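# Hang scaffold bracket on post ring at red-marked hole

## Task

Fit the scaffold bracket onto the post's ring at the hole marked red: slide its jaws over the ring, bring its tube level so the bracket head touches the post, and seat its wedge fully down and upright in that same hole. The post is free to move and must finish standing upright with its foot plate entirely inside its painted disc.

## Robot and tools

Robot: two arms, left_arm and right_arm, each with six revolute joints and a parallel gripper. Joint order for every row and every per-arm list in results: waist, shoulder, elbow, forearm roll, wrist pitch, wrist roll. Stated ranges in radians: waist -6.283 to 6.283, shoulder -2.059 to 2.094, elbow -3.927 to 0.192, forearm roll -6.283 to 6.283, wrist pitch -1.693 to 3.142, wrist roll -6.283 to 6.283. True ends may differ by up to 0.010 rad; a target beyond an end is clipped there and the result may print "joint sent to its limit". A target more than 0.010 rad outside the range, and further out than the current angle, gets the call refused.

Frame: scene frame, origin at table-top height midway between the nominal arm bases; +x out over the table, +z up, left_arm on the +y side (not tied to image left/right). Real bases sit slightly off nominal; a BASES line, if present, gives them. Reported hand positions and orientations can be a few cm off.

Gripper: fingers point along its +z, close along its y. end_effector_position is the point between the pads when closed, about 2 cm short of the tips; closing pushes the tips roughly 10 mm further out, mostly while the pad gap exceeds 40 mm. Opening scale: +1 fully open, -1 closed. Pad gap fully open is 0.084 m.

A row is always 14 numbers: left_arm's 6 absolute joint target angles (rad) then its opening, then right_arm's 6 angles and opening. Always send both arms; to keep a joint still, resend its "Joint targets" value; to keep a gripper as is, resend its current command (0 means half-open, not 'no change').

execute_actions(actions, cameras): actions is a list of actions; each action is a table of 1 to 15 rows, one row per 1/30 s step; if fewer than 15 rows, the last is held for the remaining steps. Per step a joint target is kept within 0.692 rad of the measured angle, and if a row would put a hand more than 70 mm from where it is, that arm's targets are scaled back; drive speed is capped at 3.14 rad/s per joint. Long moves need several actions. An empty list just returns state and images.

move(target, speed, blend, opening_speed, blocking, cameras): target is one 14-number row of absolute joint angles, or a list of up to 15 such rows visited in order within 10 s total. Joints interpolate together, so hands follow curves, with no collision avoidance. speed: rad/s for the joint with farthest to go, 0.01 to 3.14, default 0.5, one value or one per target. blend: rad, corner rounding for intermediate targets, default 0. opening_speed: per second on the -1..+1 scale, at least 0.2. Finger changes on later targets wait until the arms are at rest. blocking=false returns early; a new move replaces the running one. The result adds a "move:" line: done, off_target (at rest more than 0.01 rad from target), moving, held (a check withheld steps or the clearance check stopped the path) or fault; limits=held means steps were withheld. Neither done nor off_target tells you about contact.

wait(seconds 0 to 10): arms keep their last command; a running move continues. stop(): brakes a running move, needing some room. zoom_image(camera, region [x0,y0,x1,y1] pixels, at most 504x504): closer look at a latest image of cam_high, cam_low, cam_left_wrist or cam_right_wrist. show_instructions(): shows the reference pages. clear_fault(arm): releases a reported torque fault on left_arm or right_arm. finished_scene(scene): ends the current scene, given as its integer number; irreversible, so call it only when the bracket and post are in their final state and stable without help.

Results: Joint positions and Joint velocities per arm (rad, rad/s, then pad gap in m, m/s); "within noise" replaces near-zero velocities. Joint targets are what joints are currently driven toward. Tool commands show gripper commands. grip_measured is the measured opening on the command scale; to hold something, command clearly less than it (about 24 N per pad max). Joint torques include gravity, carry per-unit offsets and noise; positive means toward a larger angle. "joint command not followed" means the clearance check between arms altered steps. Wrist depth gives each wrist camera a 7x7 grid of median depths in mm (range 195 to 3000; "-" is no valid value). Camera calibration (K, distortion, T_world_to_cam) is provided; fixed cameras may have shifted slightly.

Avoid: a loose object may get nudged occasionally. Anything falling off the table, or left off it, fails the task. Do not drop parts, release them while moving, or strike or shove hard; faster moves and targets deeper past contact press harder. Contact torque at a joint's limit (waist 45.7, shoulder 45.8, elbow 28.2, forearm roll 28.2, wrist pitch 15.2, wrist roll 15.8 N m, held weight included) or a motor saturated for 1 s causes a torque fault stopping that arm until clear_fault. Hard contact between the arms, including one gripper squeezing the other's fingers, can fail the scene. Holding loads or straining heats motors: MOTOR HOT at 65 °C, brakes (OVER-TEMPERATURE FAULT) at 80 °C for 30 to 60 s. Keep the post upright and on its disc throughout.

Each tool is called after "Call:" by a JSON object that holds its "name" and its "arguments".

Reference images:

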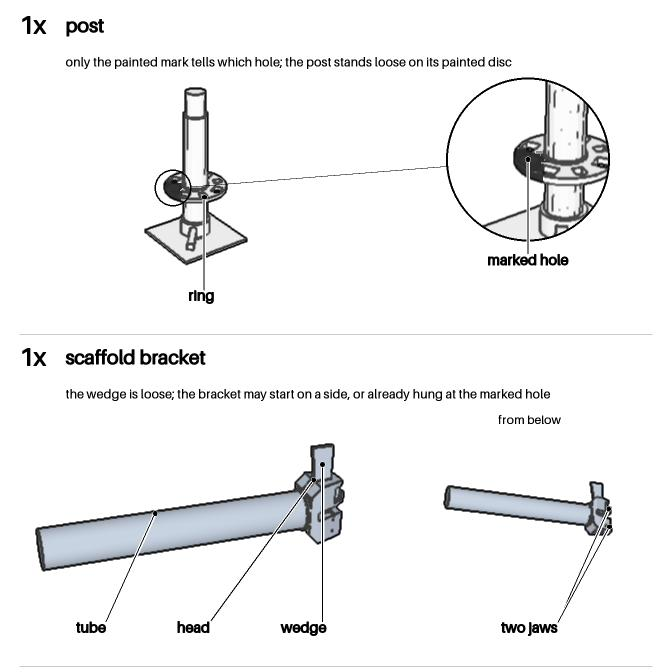

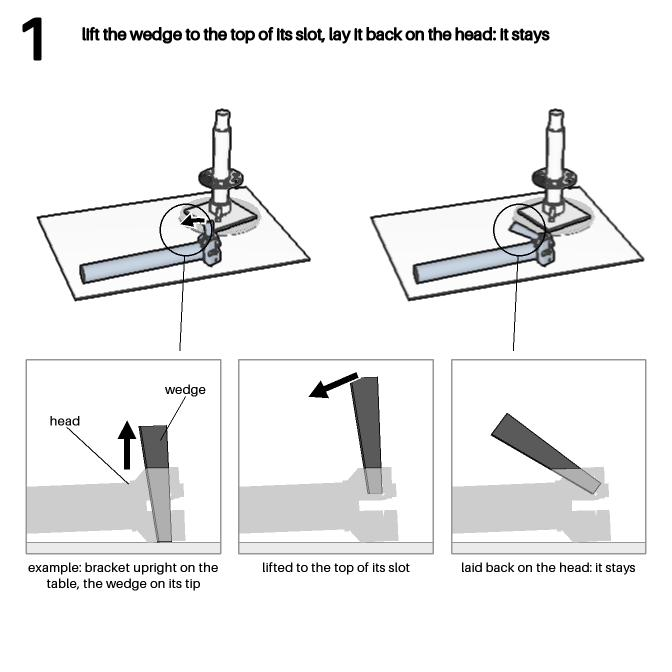

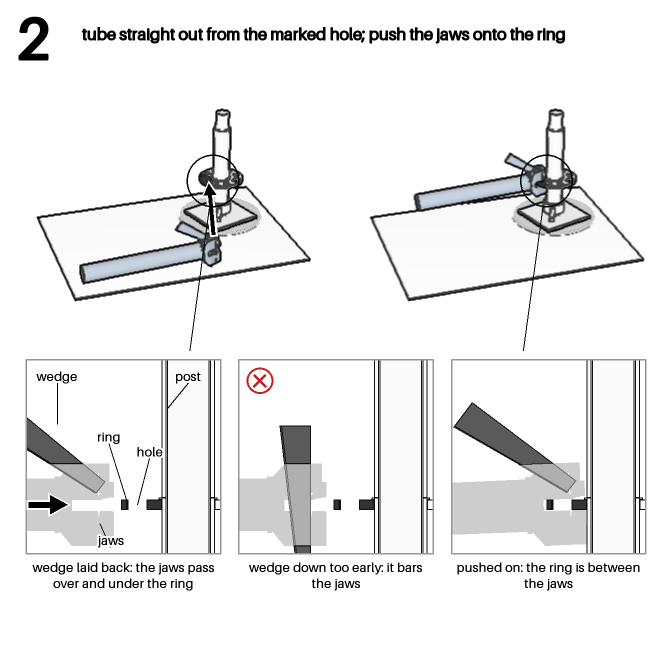

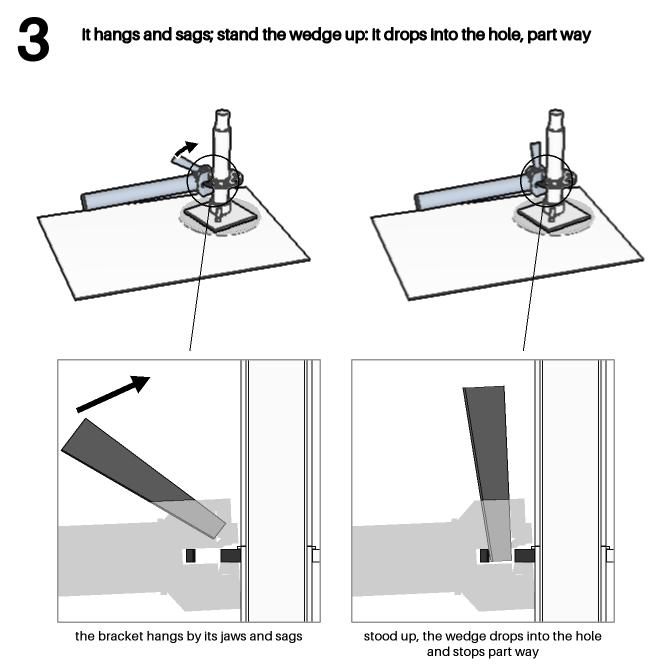

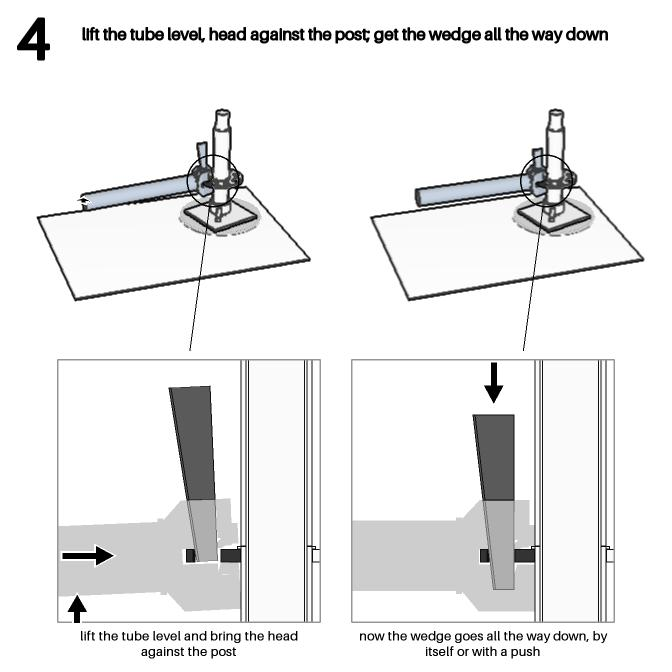

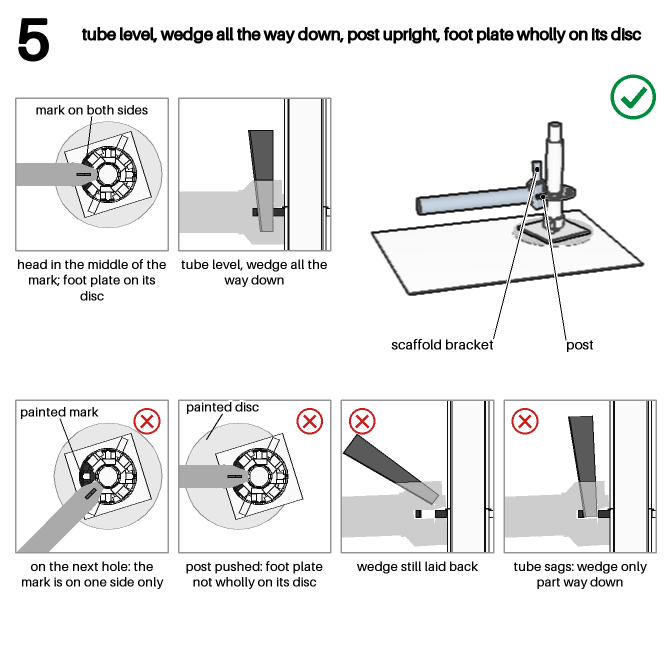

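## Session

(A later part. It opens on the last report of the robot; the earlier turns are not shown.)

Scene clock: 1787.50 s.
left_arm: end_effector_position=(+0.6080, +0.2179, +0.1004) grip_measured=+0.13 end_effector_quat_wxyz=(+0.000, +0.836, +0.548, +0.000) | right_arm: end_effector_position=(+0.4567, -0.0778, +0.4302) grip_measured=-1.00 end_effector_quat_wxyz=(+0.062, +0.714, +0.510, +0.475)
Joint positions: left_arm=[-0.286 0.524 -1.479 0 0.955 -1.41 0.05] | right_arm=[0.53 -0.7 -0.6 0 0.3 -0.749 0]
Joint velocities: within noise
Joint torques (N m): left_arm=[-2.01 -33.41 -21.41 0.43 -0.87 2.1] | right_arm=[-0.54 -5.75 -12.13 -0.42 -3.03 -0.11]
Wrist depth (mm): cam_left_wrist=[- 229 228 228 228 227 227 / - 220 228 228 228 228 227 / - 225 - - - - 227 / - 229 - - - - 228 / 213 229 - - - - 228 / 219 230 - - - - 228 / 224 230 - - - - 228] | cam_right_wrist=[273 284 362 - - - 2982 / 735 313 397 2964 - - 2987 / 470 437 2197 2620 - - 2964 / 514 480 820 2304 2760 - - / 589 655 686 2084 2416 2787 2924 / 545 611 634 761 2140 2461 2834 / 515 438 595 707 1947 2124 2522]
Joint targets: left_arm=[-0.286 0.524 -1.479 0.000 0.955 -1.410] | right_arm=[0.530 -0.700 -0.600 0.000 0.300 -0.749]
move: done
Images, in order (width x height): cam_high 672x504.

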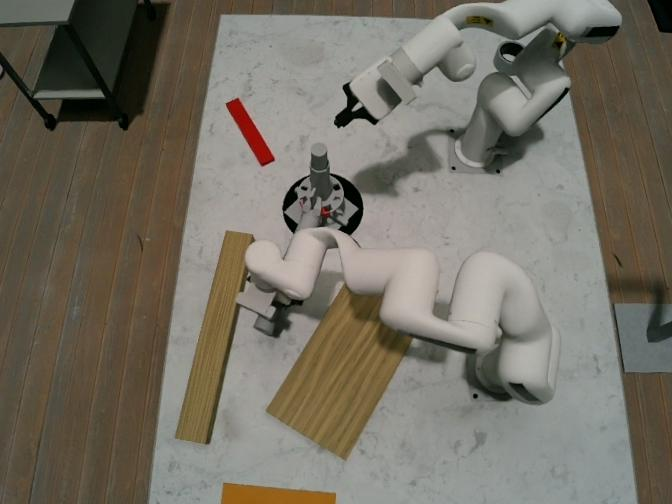

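Call:
{"name": "move", "arguments": {"target": [[-0.3121,0.5158,-1.4655,0,0.9497,-1.4361,-1,0.53,-0.7,-0.6,0,0.3,-0.7488,-1],[-0.2923,0.5052,-1.4487,0,0.9435,-1.4163,-1,0.53,-0.7,-0.6,0,0.3,-0.7488,-1]], "speed": 0.03, "cameras": ["cam_high","cam_low"]}}

Call:
{"name": "zoom_image", "arguments": {"camera": "cam_high", "region": [270, 160, 380, 260]}}

Call:
{"name": "zoom_image", "arguments": {"camera": "cam_low", "region": [120, 0, 420, 360]}}

Scene clock: 1803.00 s.
left_arm: end_effector_position=(+0.6015, +0.2155, +0.1003) grip_measured=+0.13 end_effector_quat_wxyz=(+0.000, +0.836, +0.548, +0.000) | right_arm: end_effector_position=(+0.4567, -0.0778, +0.4302) grip_measured=-1.00 end_effector_quat_wxyz=(+0.062, +0.714, +0.510, +0.475)
Joint positions: left_arm=[-0.293 0.505 -1.449 0 0.944 -1.416 0.05] | right_arm=[0.53 -0.7 -0.6 0 0.3 -0.749 0]
Joint velocities: within noise
Joint torques (N m): left_arm=[4.94 -32.4 -22.38 2.52 -1.44 1.61] | right_arm=[-0.5 -5.5 -12.13 -0.42 -3.01 -0.12]
Wrist depth (mm): cam_left_wrist=[- 223 228 228 227 227 227 / - 228 228 228 227 227 227 / - 216 - - - - 227 / - 219 - - - - 228 / - 228 - - - - 227 / 210 229 - - - - 228 / 214 230 - - - - 228] | cam_right_wrist=[268 281 357 - - - 2958 / 711 310 392 2936 - - 2968 / 463 428 2186 2554 - - 2972 / 473 473 821 2312 2723 - - / 576 656 683 2082 2411 2782 2973 / 532 613 633 766 2138 2473 2838 / 513 561 595 705 1933 2134 2492]
Joint targets: left_arm=[-0.292 0.505 -1.449 0.000 0.944 -1.416] | right_arm=[0.530 -0.700 -0.600 0.000 0.300 -0.749]
move: done
Images, in order (width x height): cam_high 672x504, cam_low 672x504.

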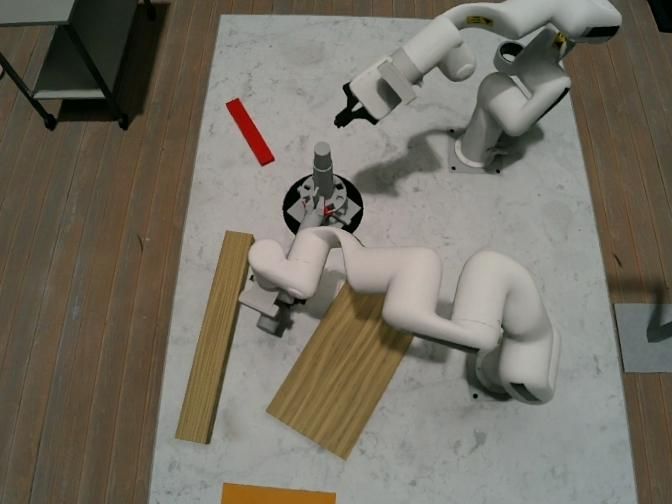

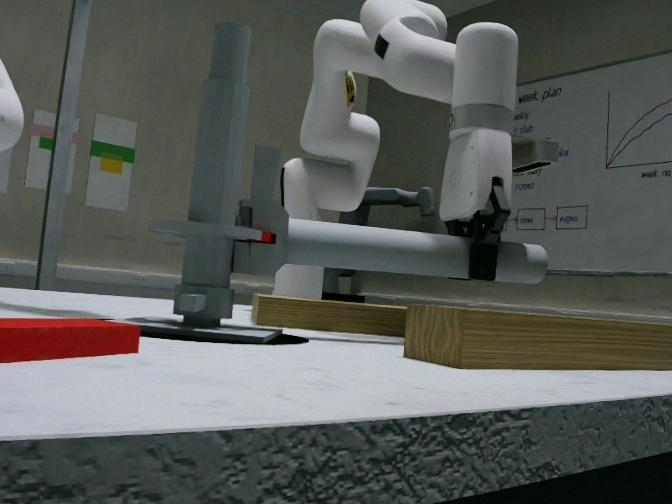

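Scaled by 4.582 from the camera's 672x504 image, which has a finer 960x720 frame.

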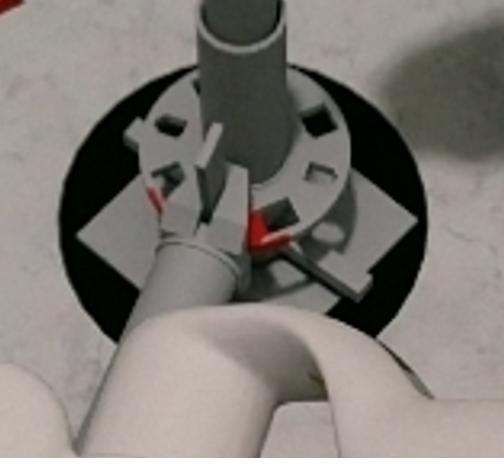

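Scaled by 1.400 from the camera's 672x504 image, which has a finer 960x720 frame.

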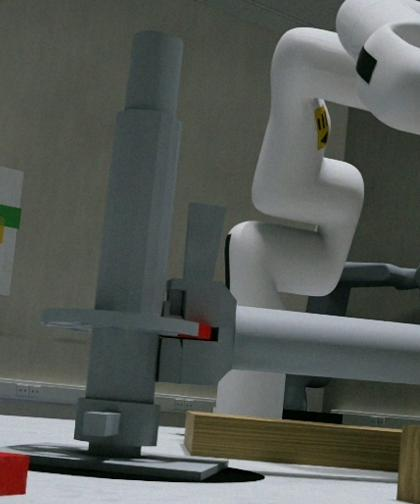

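Call:
{"name": "move", "arguments": {"target": [[-0.2968,0.5052,-1.4487,0,0.9435,-1.4208,-1,0.53,-0.7,-0.6,0,0.3,-0.7488,-1],[-0.2968,0.5090,-1.4459,0,0.9369,-1.4208,-1,0.53,-0.7,-0.6,0,0.3,-0.7488,-1],[-0.2968,0.5090,-1.4459,0,0.9369,-1.4208,1,0.53,-0.7,-0.6,0,0.3,-0.7488,-1],[-0.2968,0.39,-1.60,0,1.21,-1.4208,1,0.53,-0.7,-0.6,0,0.3,-0.7488,-1],[-0.2,-0.4,-1.0,0,1.0,-1.2,1,0.53,-0.7,-0.6,0,0.3,-0.7488,-1]], "speed": [0.03,0.03,0.1,0.1,0.5], "opening_speed": 0.4, "cameras": ["cam_high","cam_low"]}}

Call:
{"name": "zoom_image", "arguments": {"camera": "cam_high", "region": [270, 160, 380, 260]}}

Call:
{"name": "zoom_image", "arguments": {"camera": "cam_low", "region": [120, 0, 570, 360]}}

Scene clock: 1823.47 s.
left_arm: end_effector_position=(+0.5236, +0.2701, +0.3384) grip_measured=+1.00 end_effector_quat_wxyz=(+0.097, +0.851, +0.504, +0.110) | right_arm: end_effector_position=(+0.4567, -0.0778, +0.4302) grip_measured=-1.00 end_effector_quat_wxyz=(+0.062, +0.714, +0.510, +0.475)
Joint positions: left_arm=[-0.226 -0.192 -1.158 0 1.055 -1.258 0.084] | right_arm=[0.53 -0.7 -0.6 0 0.3 -0.749 0]
Joint velocities: within noise
Joint torques (N m): left_arm=[0.9 -16.91 -21 0.09 -1.7 0.31] | right_arm=[-0.51 -5.73 -12.21 -0.48 -3.06 -0.22]
Wrist depth (mm): cam_left_wrist=[401 416 473 494 468 482 1484 / 398 413 470 490 494 477 1478 / 396 410 464 485 501 473 552 / 392 406 462 478 497 474 547 / 389 403 456 473 369 489 485 / 385 400 453 468 363 501 478 / 383 397 450 467 360 502 474] | cam_right_wrist=[860 1017 2954 - - - 2926 / 779 820 2538 - - - 2986 / 698 753 2272 2574 - - 3000 / 629 699 821 2286 2706 - 2993 / 578 672 685 2098 2447 2801 2996 / 531 613 635 763 2120 2479 2857 / 513 562 595 704 1919 2156 2507]
Joint targets: left_arm=[-0.226 -0.192 -1.158 0.000 1.055 -1.258] | right_arm=[0.530 -0.700 -0.600 0.000 0.300 -0.749]
move: off_target (left_arm; path cut at 10 s); path passed 4 of 5 targets; left_arm: the shoulder is farthest, 0.208 rad from its target
Images, in order (width x height): cam_high 672x504, cam_low 672x504.

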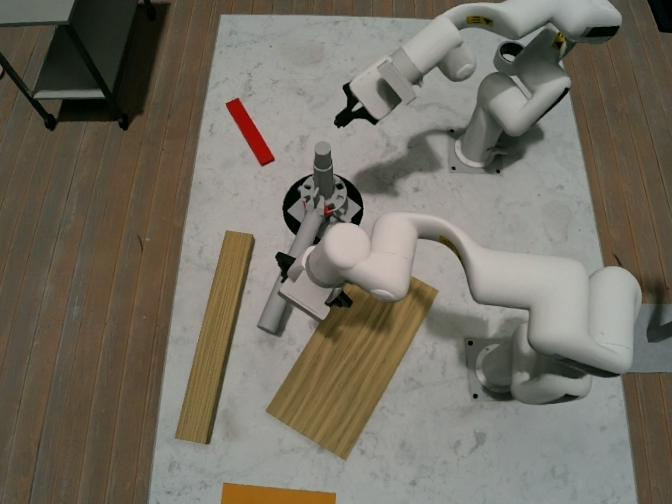

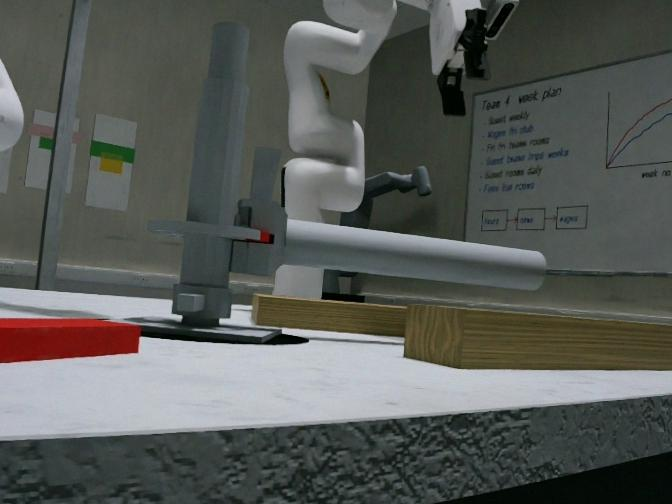

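Scaled by 4.582 from the camera's 672x504 image, which has a finer 960x720 frame.

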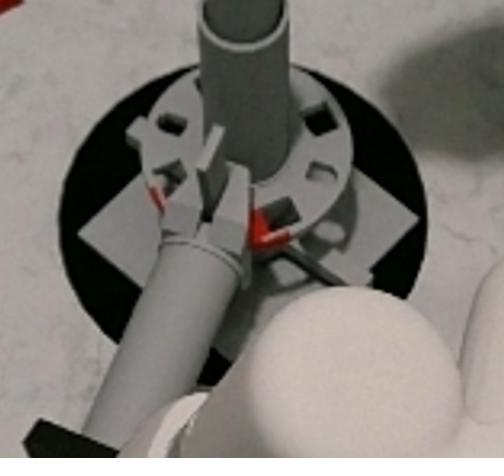

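Scaled by 1.120 from the camera's 672x504 image, which has a finer 960x720 frame.

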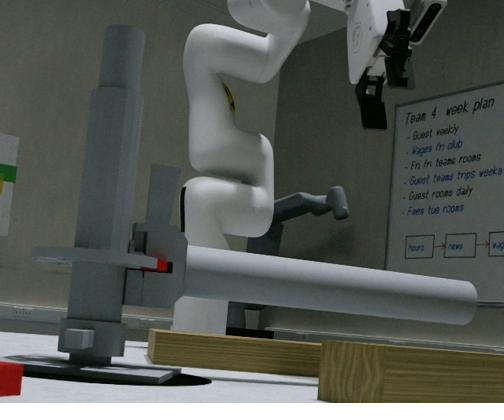

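Call:
{"name": "zoom_image", "arguments": {"camera": "cam_low", "region": [170, 130, 320, 290]}}

Scaled by 3.150 from the camera's 672x504 image, which has a finer 960x720 frame.

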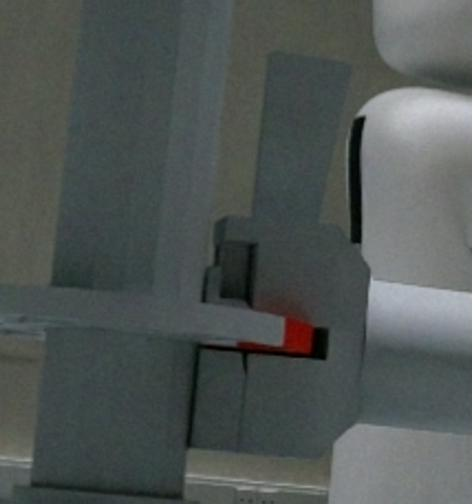

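Call:
{"name": "wait", "arguments": {"seconds": 1, "cameras": ["cam_left_wrist"]}}

Call:
{"name": "zoom_image", "arguments": {"camera": "cam_left_wrist", "region": [250, 100, 672, 504]}}

Scene clock: 1840.93 s.
left_arm: end_effector_position=(+0.5236, +0.2702, +0.3385) grip_measured=+1.00 end_effector_quat_wxyz=(+0.097, +0.851, +0.504, +0.110) | right_arm: end_effector_position=(+0.4567, -0.0778, +0.4302) grip_measured=-1.00 end_effector_quat_wxyz=(+0.062, +0.714, +0.510, +0.475)
Joint positions: left_arm=[-0.226 -0.192 -1.158 0 1.055 -1.258 0.084] | right_arm=[0.53 -0.7 -0.6 0 0.3 -0.749 0]
Joint velocities: within noise
Joint torques (N m): left_arm=[0.34 -16.17 -21.97 0.16 -1.62 0.22] | right_arm=[-0.55 -5.56 -12.13 -0.27 -3.02 -0.13]
Wrist depth (mm): cam_left_wrist=[401 416 473 494 466 481 1482 / 398 414 469 490 493 478 1475 / 395 410 465 485 501 473 551 / 392 407 462 479 499 474 547 / 390 403 457 472 369 489 484 / 386 400 453 468 363 502 478 / 383 397 450 466 360 503 473] | cam_right_wrist=[863 1021 2983 - - - 2929 / 777 819 2546 - - - 2964 / 695 755 2265 2582 - - 2961 / 630 697 823 2328 2744 - 2985 / 577 671 684 2079 2408 2825 2959 / 532 614 634 766 2121 2464 2881 / 513 561 595 704 1926 2144 2511]
Joint targets: left_arm=[-0.226 -0.192 -1.158 0.000 1.055 -1.258] | right_arm=[0.530 -0.700 -0.600 0.000 0.300 -0.749]
Tool commands: left_gripper/opening=+1.0 right_gripper/opening=-1.0
wait: 1.00 s; at rest from the start
camera_calibration:
cam_left_wrist: T_world_to_cam=[[0.838669, -0.473472, 0.269182, -0.371218], [-0.469458, -0.879003, -0.0834505, 0.577937], [0.276123, -0.056382, -0.959467, 0.326249], [0, 0, 0, 1]] pos_world=[0.492562, 0.350642, 0.461179]
Images, in order (width x height): cam_left_wrist 672x504.

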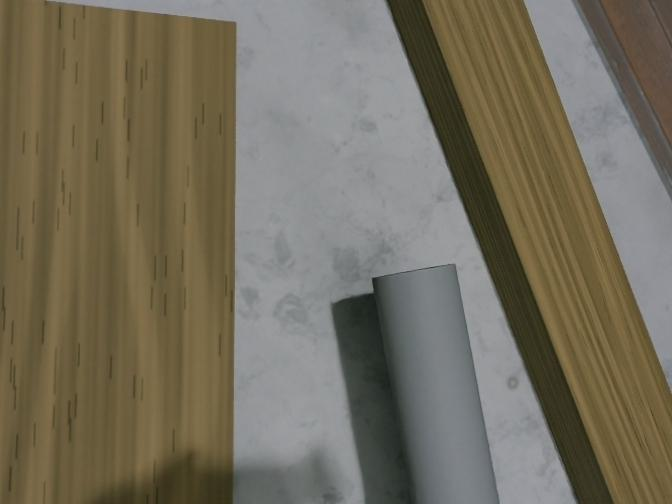

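Scaled by 1.194 from the camera's 672x504 image, which has a finer 960x720 frame.

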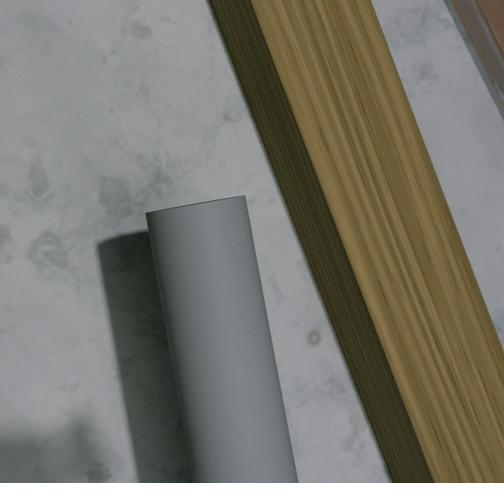

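Call:
{"name": "move", "arguments": {"target": [[-0.2968,0.39,-1.60,0,1.21,-1.4208,1,0.62,-0.3,-1.2,-0.137,1.2,-0.608,-1],[-0.2968,0.5052,-1.4487,0,0.9435,-1.4208,1,0.621,0.25,-1.75,-0.137,1.6,-0.608,-1],[-0.2968,0.5052,-1.4487,0,0.9435,-1.4208,-1,0.621,0.25,-1.75,-0.137,1.6,-0.608,-1]], "speed": [0.5,0.2,0.2], "opening_speed": 0.7}}

Call:
{"name": "move", "arguments": {"target": [-0.2968,0.5052,-1.4487,0,0.9435,-1.4208,-1,0.621,0.322,-1.635,-0.137,1.437,-0.608,-1], "speed": 0.1}}

Call:
{"name": "zoom_image", "arguments": {"camera": "cam_low", "region": [150, 50, 350, 290]}}

Scene clock: 1865.30 s.
left_arm: end_effector_position=(+0.6009, +0.2131, +0.1003) grip_measured=+0.13 end_effector_quat_wxyz=(+0.000, +0.836, +0.548, +0.000) | right_arm: end_effector_position=(+0.5036, -0.0383, +0.3270) grip_measured=-1.00 end_effector_quat_wxyz=(+0.068, +0.825, +0.559, -0.051)
Joint positions: left_arm=[-0.297 0.505 -1.449 0 0.944 -1.421 0.05] | right_arm=[0.621 0.25 -1.75 -0.137 1.6 -0.608 0]
Joint velocities: within noise
Joint torques (N m): left_arm=[-0.33 -24.67 -17.31 -0.11 -0.95 1.01] | right_arm=[-0.13 -20.15 -11.04 -0.64 -1.83 -0.14]
Wrist depth (mm): cam_left_wrist=[- 225 229 228 228 228 227 / - 229 229 228 228 228 227 / - 229 - - - - 228 / - 229 - - - - 228 / - 229 - - - - 228 / 212 230 230 - - - 228 / 215 230 230 - - - 228] | cam_right_wrist=[382 386 422 422 316 428 407 / 389 400 429 428 320 437 439 / 433 428 438 438 325 446 447 / 442 444 446 440 320 450 455 / 449 451 453 350 315 459 463 / 458 461 464 355 278 466 474 / 468 470 471 - 227 477 483]
Joint targets: left_arm=[-0.297 0.505 -1.449 0.000 0.944 -1.421] | right_arm=[0.621 0.250 -1.750 -0.137 1.600 -0.608]
move: done
camera_calibration:
cam_left_wrist: T_world_to_cam=[[0.916999, -0.398822, -0.00735094, -0.434237], [-0.398784, -0.917024, 0.00614881, 0.500844], [-0.00919327, -0.00270702, -0.999954, 0.237168], [0, 0, 0, 1]] pos_world=[0.600103, 0.286746, 0.230886]
cam_right_wrist: T_world_to_cam=[[0.927063, -0.373016, 0.03759, -0.458381], [-0.374108, -0.9139, 0.157572, 0.172345], [-0.0244233, -0.160142, -0.986792, 0.455911], [0, 0, 0, 1]] pos_world=[0.500559, 0.0595329, 0.439963]

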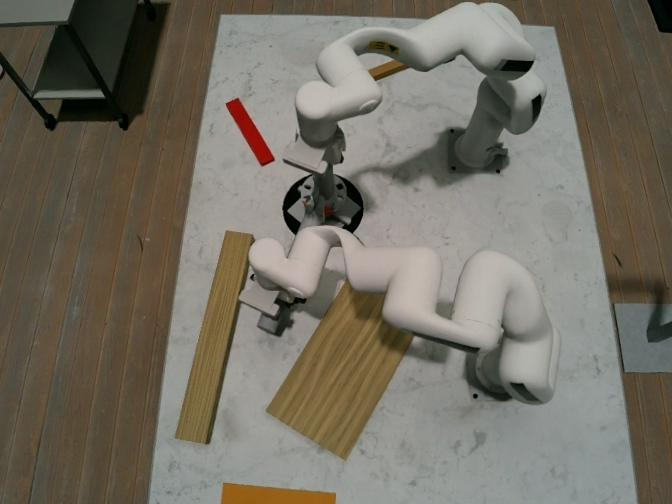

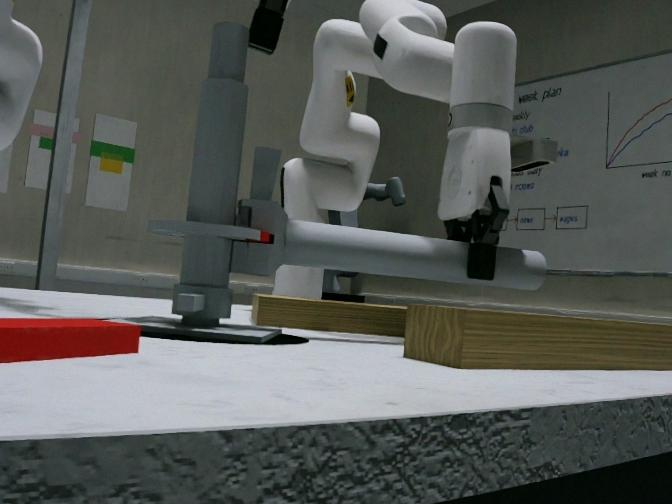

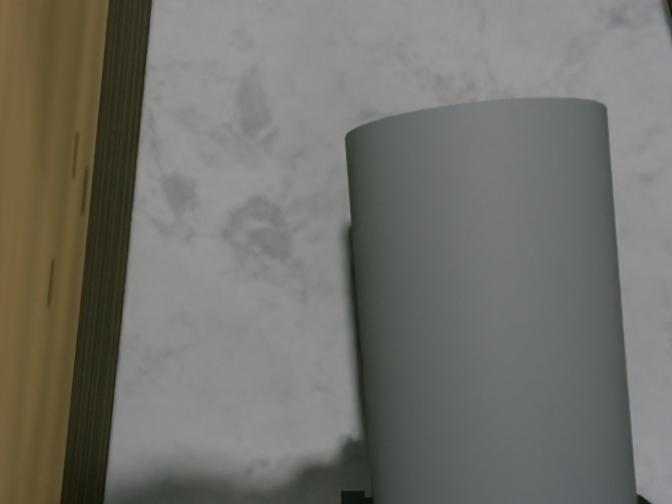

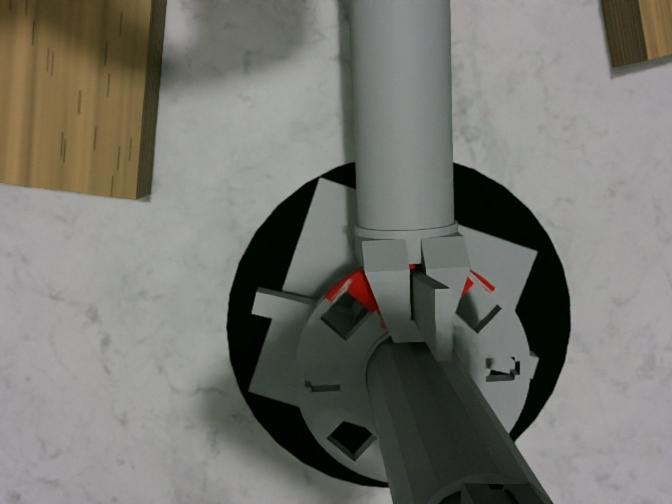

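Scene clock: 1867.33 s.
left_arm: end_effector_position=(+0.6009, +0.2131, +0.1003) grip_measured=+0.13 end_effector_quat_wxyz=(+0.000, +0.836, +0.548, +0.000) | right_arm: end_effector_position=(+0.5163, -0.0275, +0.2509) grip_measured=-1.00 end_effector_quat_wxyz=(+0.066, +0.817, +0.569, -0.063)
Joint positions: left_arm=[-0.297 0.505 -1.449 0 0.944 -1.421 0.05] | right_arm=[0.621 0.322 -1.635 -0.137 1.437 -0.608 0]
Joint velocities: within noise
Joint torques (N m): left_arm=[-0.52 -24.27 -17.08 0.03 -0.98 0.78] | right_arm=[-0.12 -20.67 -11.26 -0.64 -1.99 -0.19]
Wrist depth (mm): cam_left_wrist=[- 225 228 228 228 228 227 / - 229 229 228 228 228 228 / - 229 - - - - 228 / - 229 - - - - 228 / - 229 - - - - 228 / 212 230 230 - - - 228 / 215 230 230 - - - 228] | cam_right_wrist=[310 345 348 236 231 350 351 / 317 353 356 242 236 357 358 / 323 362 363 247 242 365 367 / 367 368 370 361 246 370 373 / 375 376 374 253 246 373 380 / 384 385 383 277 238 377 390 / 392 393 393 280 - 285 398]
Joint targets: left_arm=[-0.297 0.505 -1.449 0.000 0.944 -1.421] | right_arm=[0.621 0.322 -1.635 -0.137 1.437 -0.608]
move: done
camera_calibration:
cam_left_wrist: T_world_to_cam=[[0.916999, -0.398822, -0.00735094, -0.434237], [-0.398784, -0.917024, 0.00614881, 0.500844], [-0.00919327, -0.00270702, -0.999954, 0.237168], [0, 0, 0, 1]] pos_world=[0.600103, 0.286746, 0.230886]
cam_right_wrist: T_world_to_cam=[[0.935672, -0.352315, 0.0198054, -0.462666], [-0.350144, -0.92001, 0.176015, 0.181838], [-0.0437915, -0.171627, -0.984188, 0.391746], [0, 0, 0, 1]] pos_world=[0.513728, 0.0715224, 0.362709]

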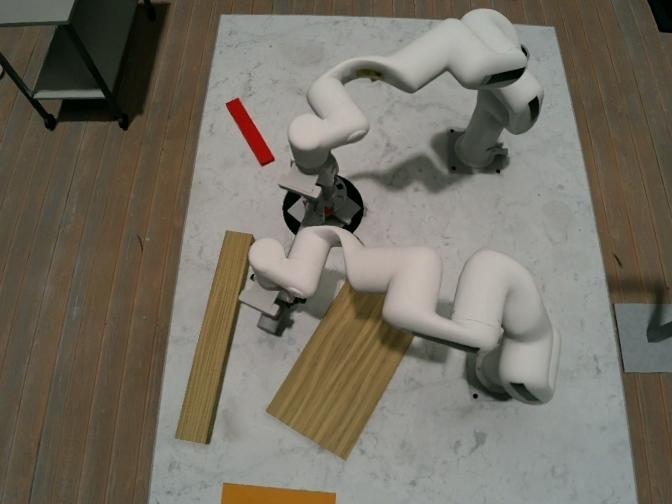

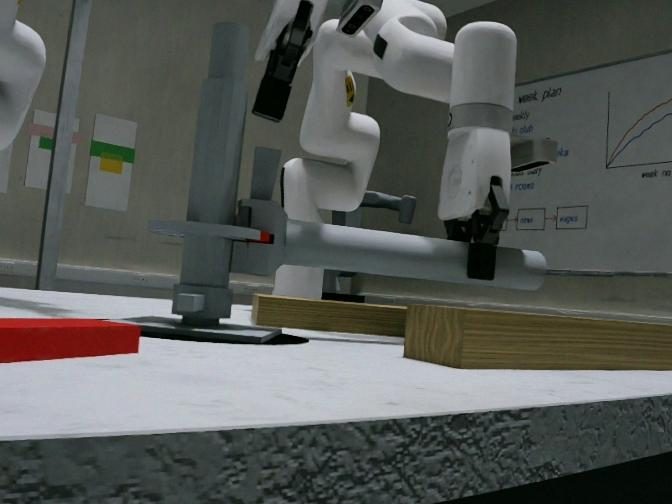

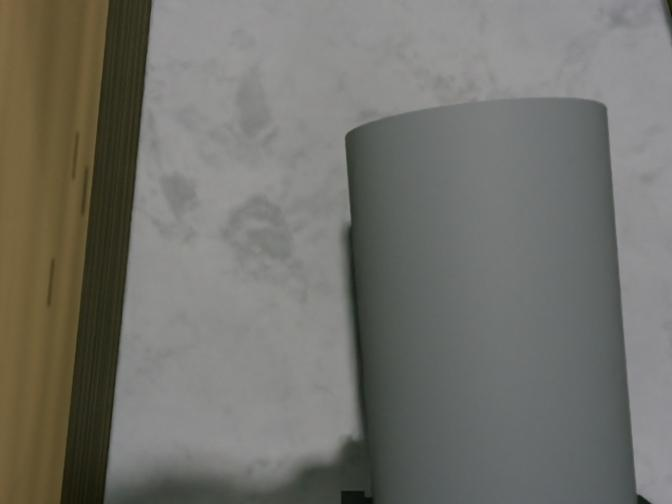

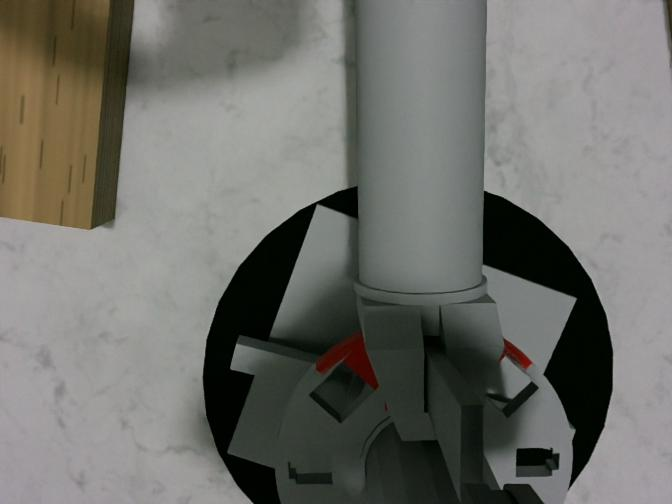

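Scaled by 2.100 from the camera's 672x504 image, which has a finer 960x720 frame.

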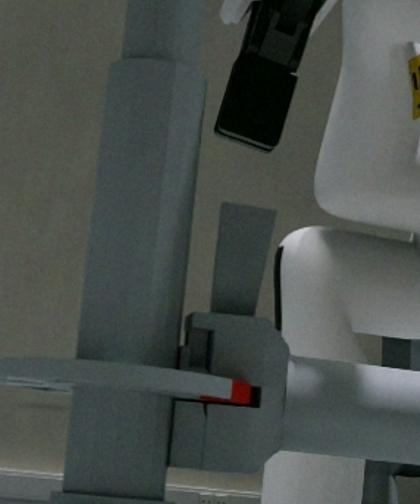

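Call:
{"name": "move", "arguments": {"target": [[-0.3026,0.499,-1.4534,0,0.9544,-1.4266,-1,0.6265,0.309,-1.617,-0.137,1.432,-0.6025,-1],[-0.3026,0.499,-1.4534,0,0.9544,-1.4266,-1,0.6265,0.324,-1.557,-0.137,1.349,-0.6025,-1]], "speed": 0.04, "cameras": ["cam_low"]}}

Call:
{"name": "zoom_image", "arguments": {"camera": "cam_low", "region": [150, 50, 350, 290]}}

Scene clock: 1877.37 s.
left_arm: end_effector_position=(+0.6001, +0.2098, +0.1050) grip_measured=+0.13 end_effector_quat_wxyz=(+0.000, +0.836, +0.548, +0.000) | right_arm: end_effector_position=(+0.5146, -0.0234, +0.2228) grip_measured=-1.00 end_effector_quat_wxyz=(+0.065, +0.814, +0.574, -0.058)
Joint positions: left_arm=[-0.303 0.499 -1.453 0 0.954 -1.427 0.049] | right_arm=[0.627 0.324 -1.557 -0.137 1.349 -0.602 0]
Joint velocities: within noise
Joint torques (N m): left_arm=[-3.78 -37.73 -28.49 -1.34 -2.24 0.3] | right_arm=[0.01 -21.14 -11.25 -0.88 -2.15 -0.15]
Wrist depth (mm): cam_left_wrist=[195 226 233 232 232 231 231 / 195 230 233 233 232 232 231 / 195 233 - - - - 232 / 196 234 - - - - 232 / 196 233 - - - - 232 / 196 234 234 - - - 232 / 197 234 234 - - - 232] | cam_right_wrist=[284 320 322 322 204 323 325 / 289 327 329 220 208 328 332 / 295 334 335 223 212 336 338 / 339 340 341 229 216 343 345 / 346 346 347 233 219 343 350 / 353 354 351 247 211 246 358 / 361 361 362 251 - 252 366]
Joint targets: left_arm=[-0.303 0.499 -1.453 0.000 0.954 -1.427] | right_arm=[0.627 0.324 -1.557 -0.137 1.349 -0.603]
move: done
Images, in order (width x height): cam_low 672x504.

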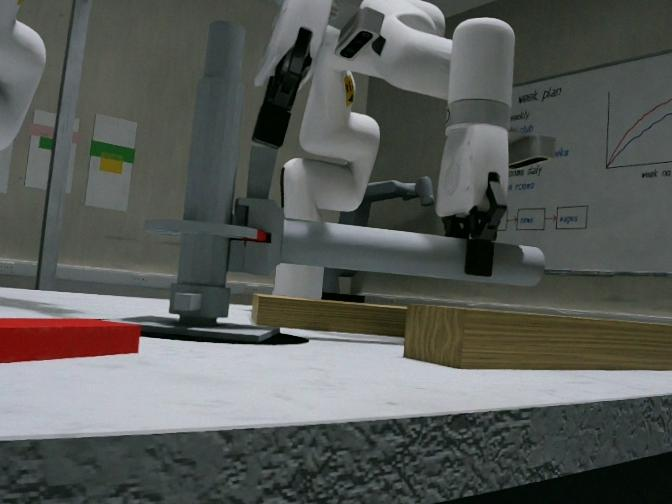

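Scaled by 2.100 from the camera's 672x504 image, which has a finer 960x720 frame.

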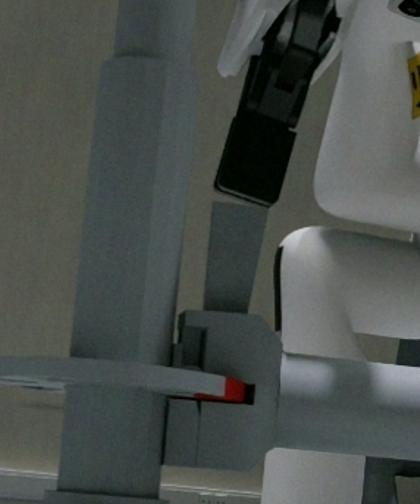

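Call:
{"name": "move", "arguments": {"target": [-0.3026,0.5,-1.4525,0,0.9525,-1.4266,-1,0.6265,0.3275,-1.544,-0.137,1.332,-0.6025,-1], "speed": 0.015, "cameras": ["cam_low"]}}

Call:
{"name": "zoom_image", "arguments": {"camera": "cam_low", "region": [150, 50, 350, 290]}}

Scene clock: 1882.33 s.
left_arm: end_effector_position=(+0.6001, +0.2098, +0.1042) grip_measured=+0.12 end_effector_quat_wxyz=(+0.000, +0.836, +0.548, +0.000) | right_arm: end_effector_position=(+0.5148, -0.0229, +0.2171) grip_measured=-1.00 end_effector_quat_wxyz=(+0.065, +0.814, +0.575, -0.058)
Joint positions: left_arm=[-0.303 0.5 -1.453 0 0.953 -1.427 0.049] | right_arm=[0.626 0.327 -1.544 -0.137 1.332 -0.602 0]
Joint velocities: within noise
Joint torques (N m): left_arm=[-4.02 -41.22 -30.96 -0.89 -2.32 1.43] | right_arm=[-1.82 -0.32 1.84 0.62 0.14 -0.18]
Wrist depth (mm): cam_left_wrist=[- 225 232 231 231 231 230 / - 231 232 231 231 231 230 / - 232 - - - - 230 / - 232 - - - - 231 / - 233 - - - - 231 / 211 233 233 - - - 231 / 197 233 233 - - - 231] | cam_right_wrist=[280 317 318 318 202 319 322 / 285 322 324 322 205 324 328 / 290 330 331 220 209 332 335 / 334 335 336 225 213 339 340 / 340 342 342 228 217 341 346 / 348 349 346 242 207 242 355 / 354 356 356 246 - 248 361]
Joint targets: left_arm=[-0.303 0.500 -1.452 0.000 0.952 -1.427] | right_arm=[0.627 0.328 -1.544 -0.137 1.332 -0.603]
move: done
Images, in order (width x height): cam_low 672x504.

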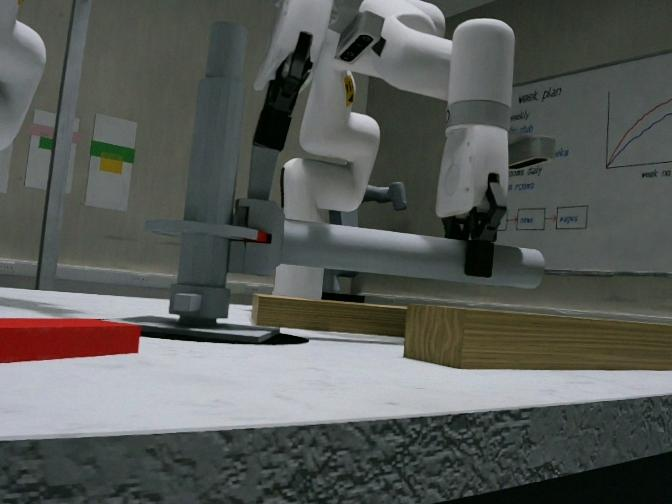

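Scaled by 2.100 from the camera's 672x504 image, which has a finer 960x720 frame.

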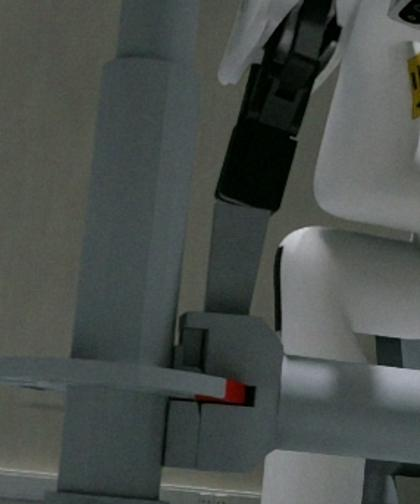

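Call:
{"name": "move", "arguments": {"target": [[-0.3026,0.5,-1.4525,0,0.9525,-1.4266,-1,0.6265,0.309,-1.617,-0.137,1.432,-0.6025,-1],[-0.3000,0.5035,-1.4500,0,0.9465,-1.4240,-1,0.6265,-0.1,-1.4,-0.137,1.4,-0.6025,-1],[-0.3000,0.5035,-1.4500,0,0.9465,-1.4240,1,0.6265,-0.1,-1.4,-0.137,1.4,-0.6025,-1],[-0.3000,0.39,-1.60,0,1.21,-1.4240,1,0.6265,-0.1,-1.4,-0.137,1.4,-0.6025,-1]], "speed": [0.1,0.3,0.03,0.15], "opening_speed": 0.5, "cameras": ["cam_high","cam_low"]}}

Call:
{"name": "zoom_image", "arguments": {"camera": "cam_low", "region": [120, 0, 570, 360]}}

Call:
{"name": "zoom_image", "arguments": {"camera": "cam_high", "region": [270, 160, 380, 260]}}

Scene clock: 1899.83 s.
left_arm: end_effector_position=(+0.5986, +0.2118, +0.2098) grip_measured=+1.00 end_effector_quat_wxyz=(+0.000, +0.836, +0.548, +0.000) | right_arm: end_effector_position=(+0.4614, -0.0598, +0.3681) grip_measured=-1.00 end_effector_quat_wxyz=(+0.068, +0.821, +0.565, +0.049)
Joint positions: left_arm=[-0.3 0.39 -1.6 0 1.21 -1.424 0.084] | right_arm=[0.626 -0.1 -1.4 -0.137 1.4 -0.603 0]
Joint velocities: within noise
Joint torques (N m): left_arm=[-0.09 -27.21 -21.67 -0.24 -1.34 -0.19] | right_arm=[-0.07 -14.69 -11.48 -0.49 -2.18 -0.18]
Wrist depth (mm): cam_left_wrist=[301 300 338 338 337 337 289 / 301 300 338 337 337 337 289 / 301 301 339 338 337 337 310 / 302 301 339 220 215 338 337 / 302 302 339 221 215 338 337 / 302 302 339 223 215 337 338 / 302 302 340 227 215 338 338] | cam_right_wrist=[430 437 484 490 505 511 476 / 430 437 485 490 506 515 523 / 433 438 486 492 506 517 528 / 468 475 486 486 376 518 529 / 469 476 483 392 362 519 529 / 469 477 484 391 281 249 529 / 468 478 486 493 - 211 530]
Joint targets: left_arm=[-0.300 0.390 -1.600 0.000 1.210 -1.424] | right_arm=[0.627 -0.100 -1.400 -0.137 1.400 -0.603]
move: done
Images, in order (width x height): cam_high 672x504, cam_low 672x504.

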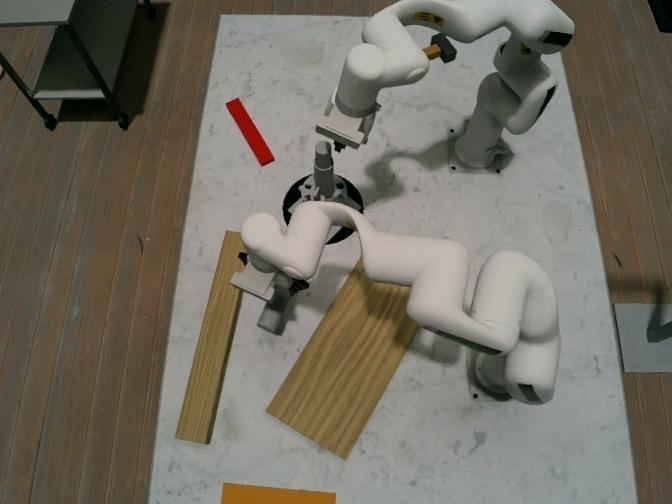

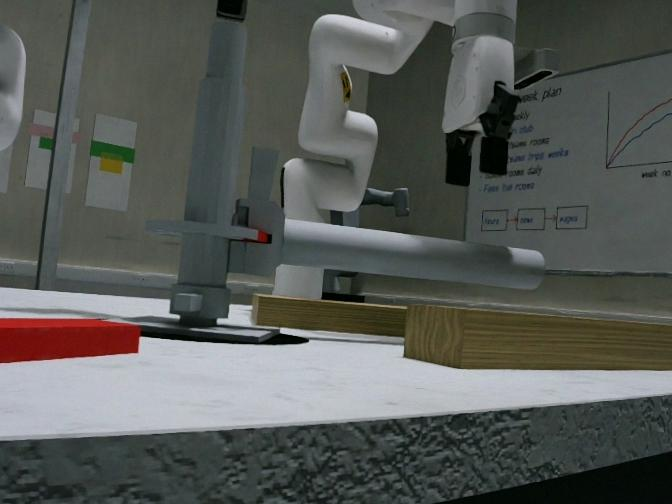

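Scaled by 1.120 from the camera's 672x504 image, which has a finer 960x720 frame.

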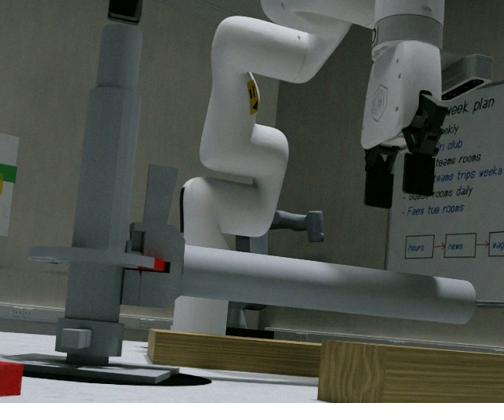

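Scaled by 4.582 from the camera's 672x504 image, which has a finer 960x720 frame.

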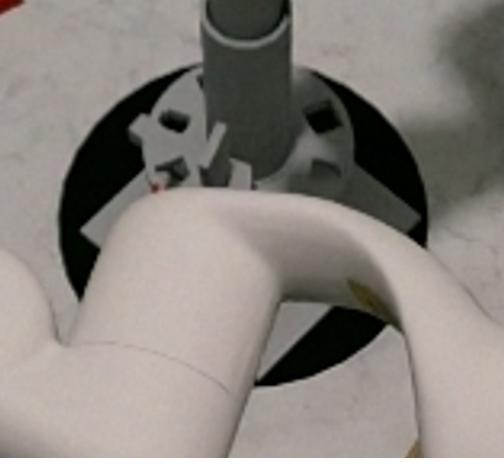

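Call:
{"name": "finished_scene", "arguments": {"scene": 2}}

The scene is finished: the task was done.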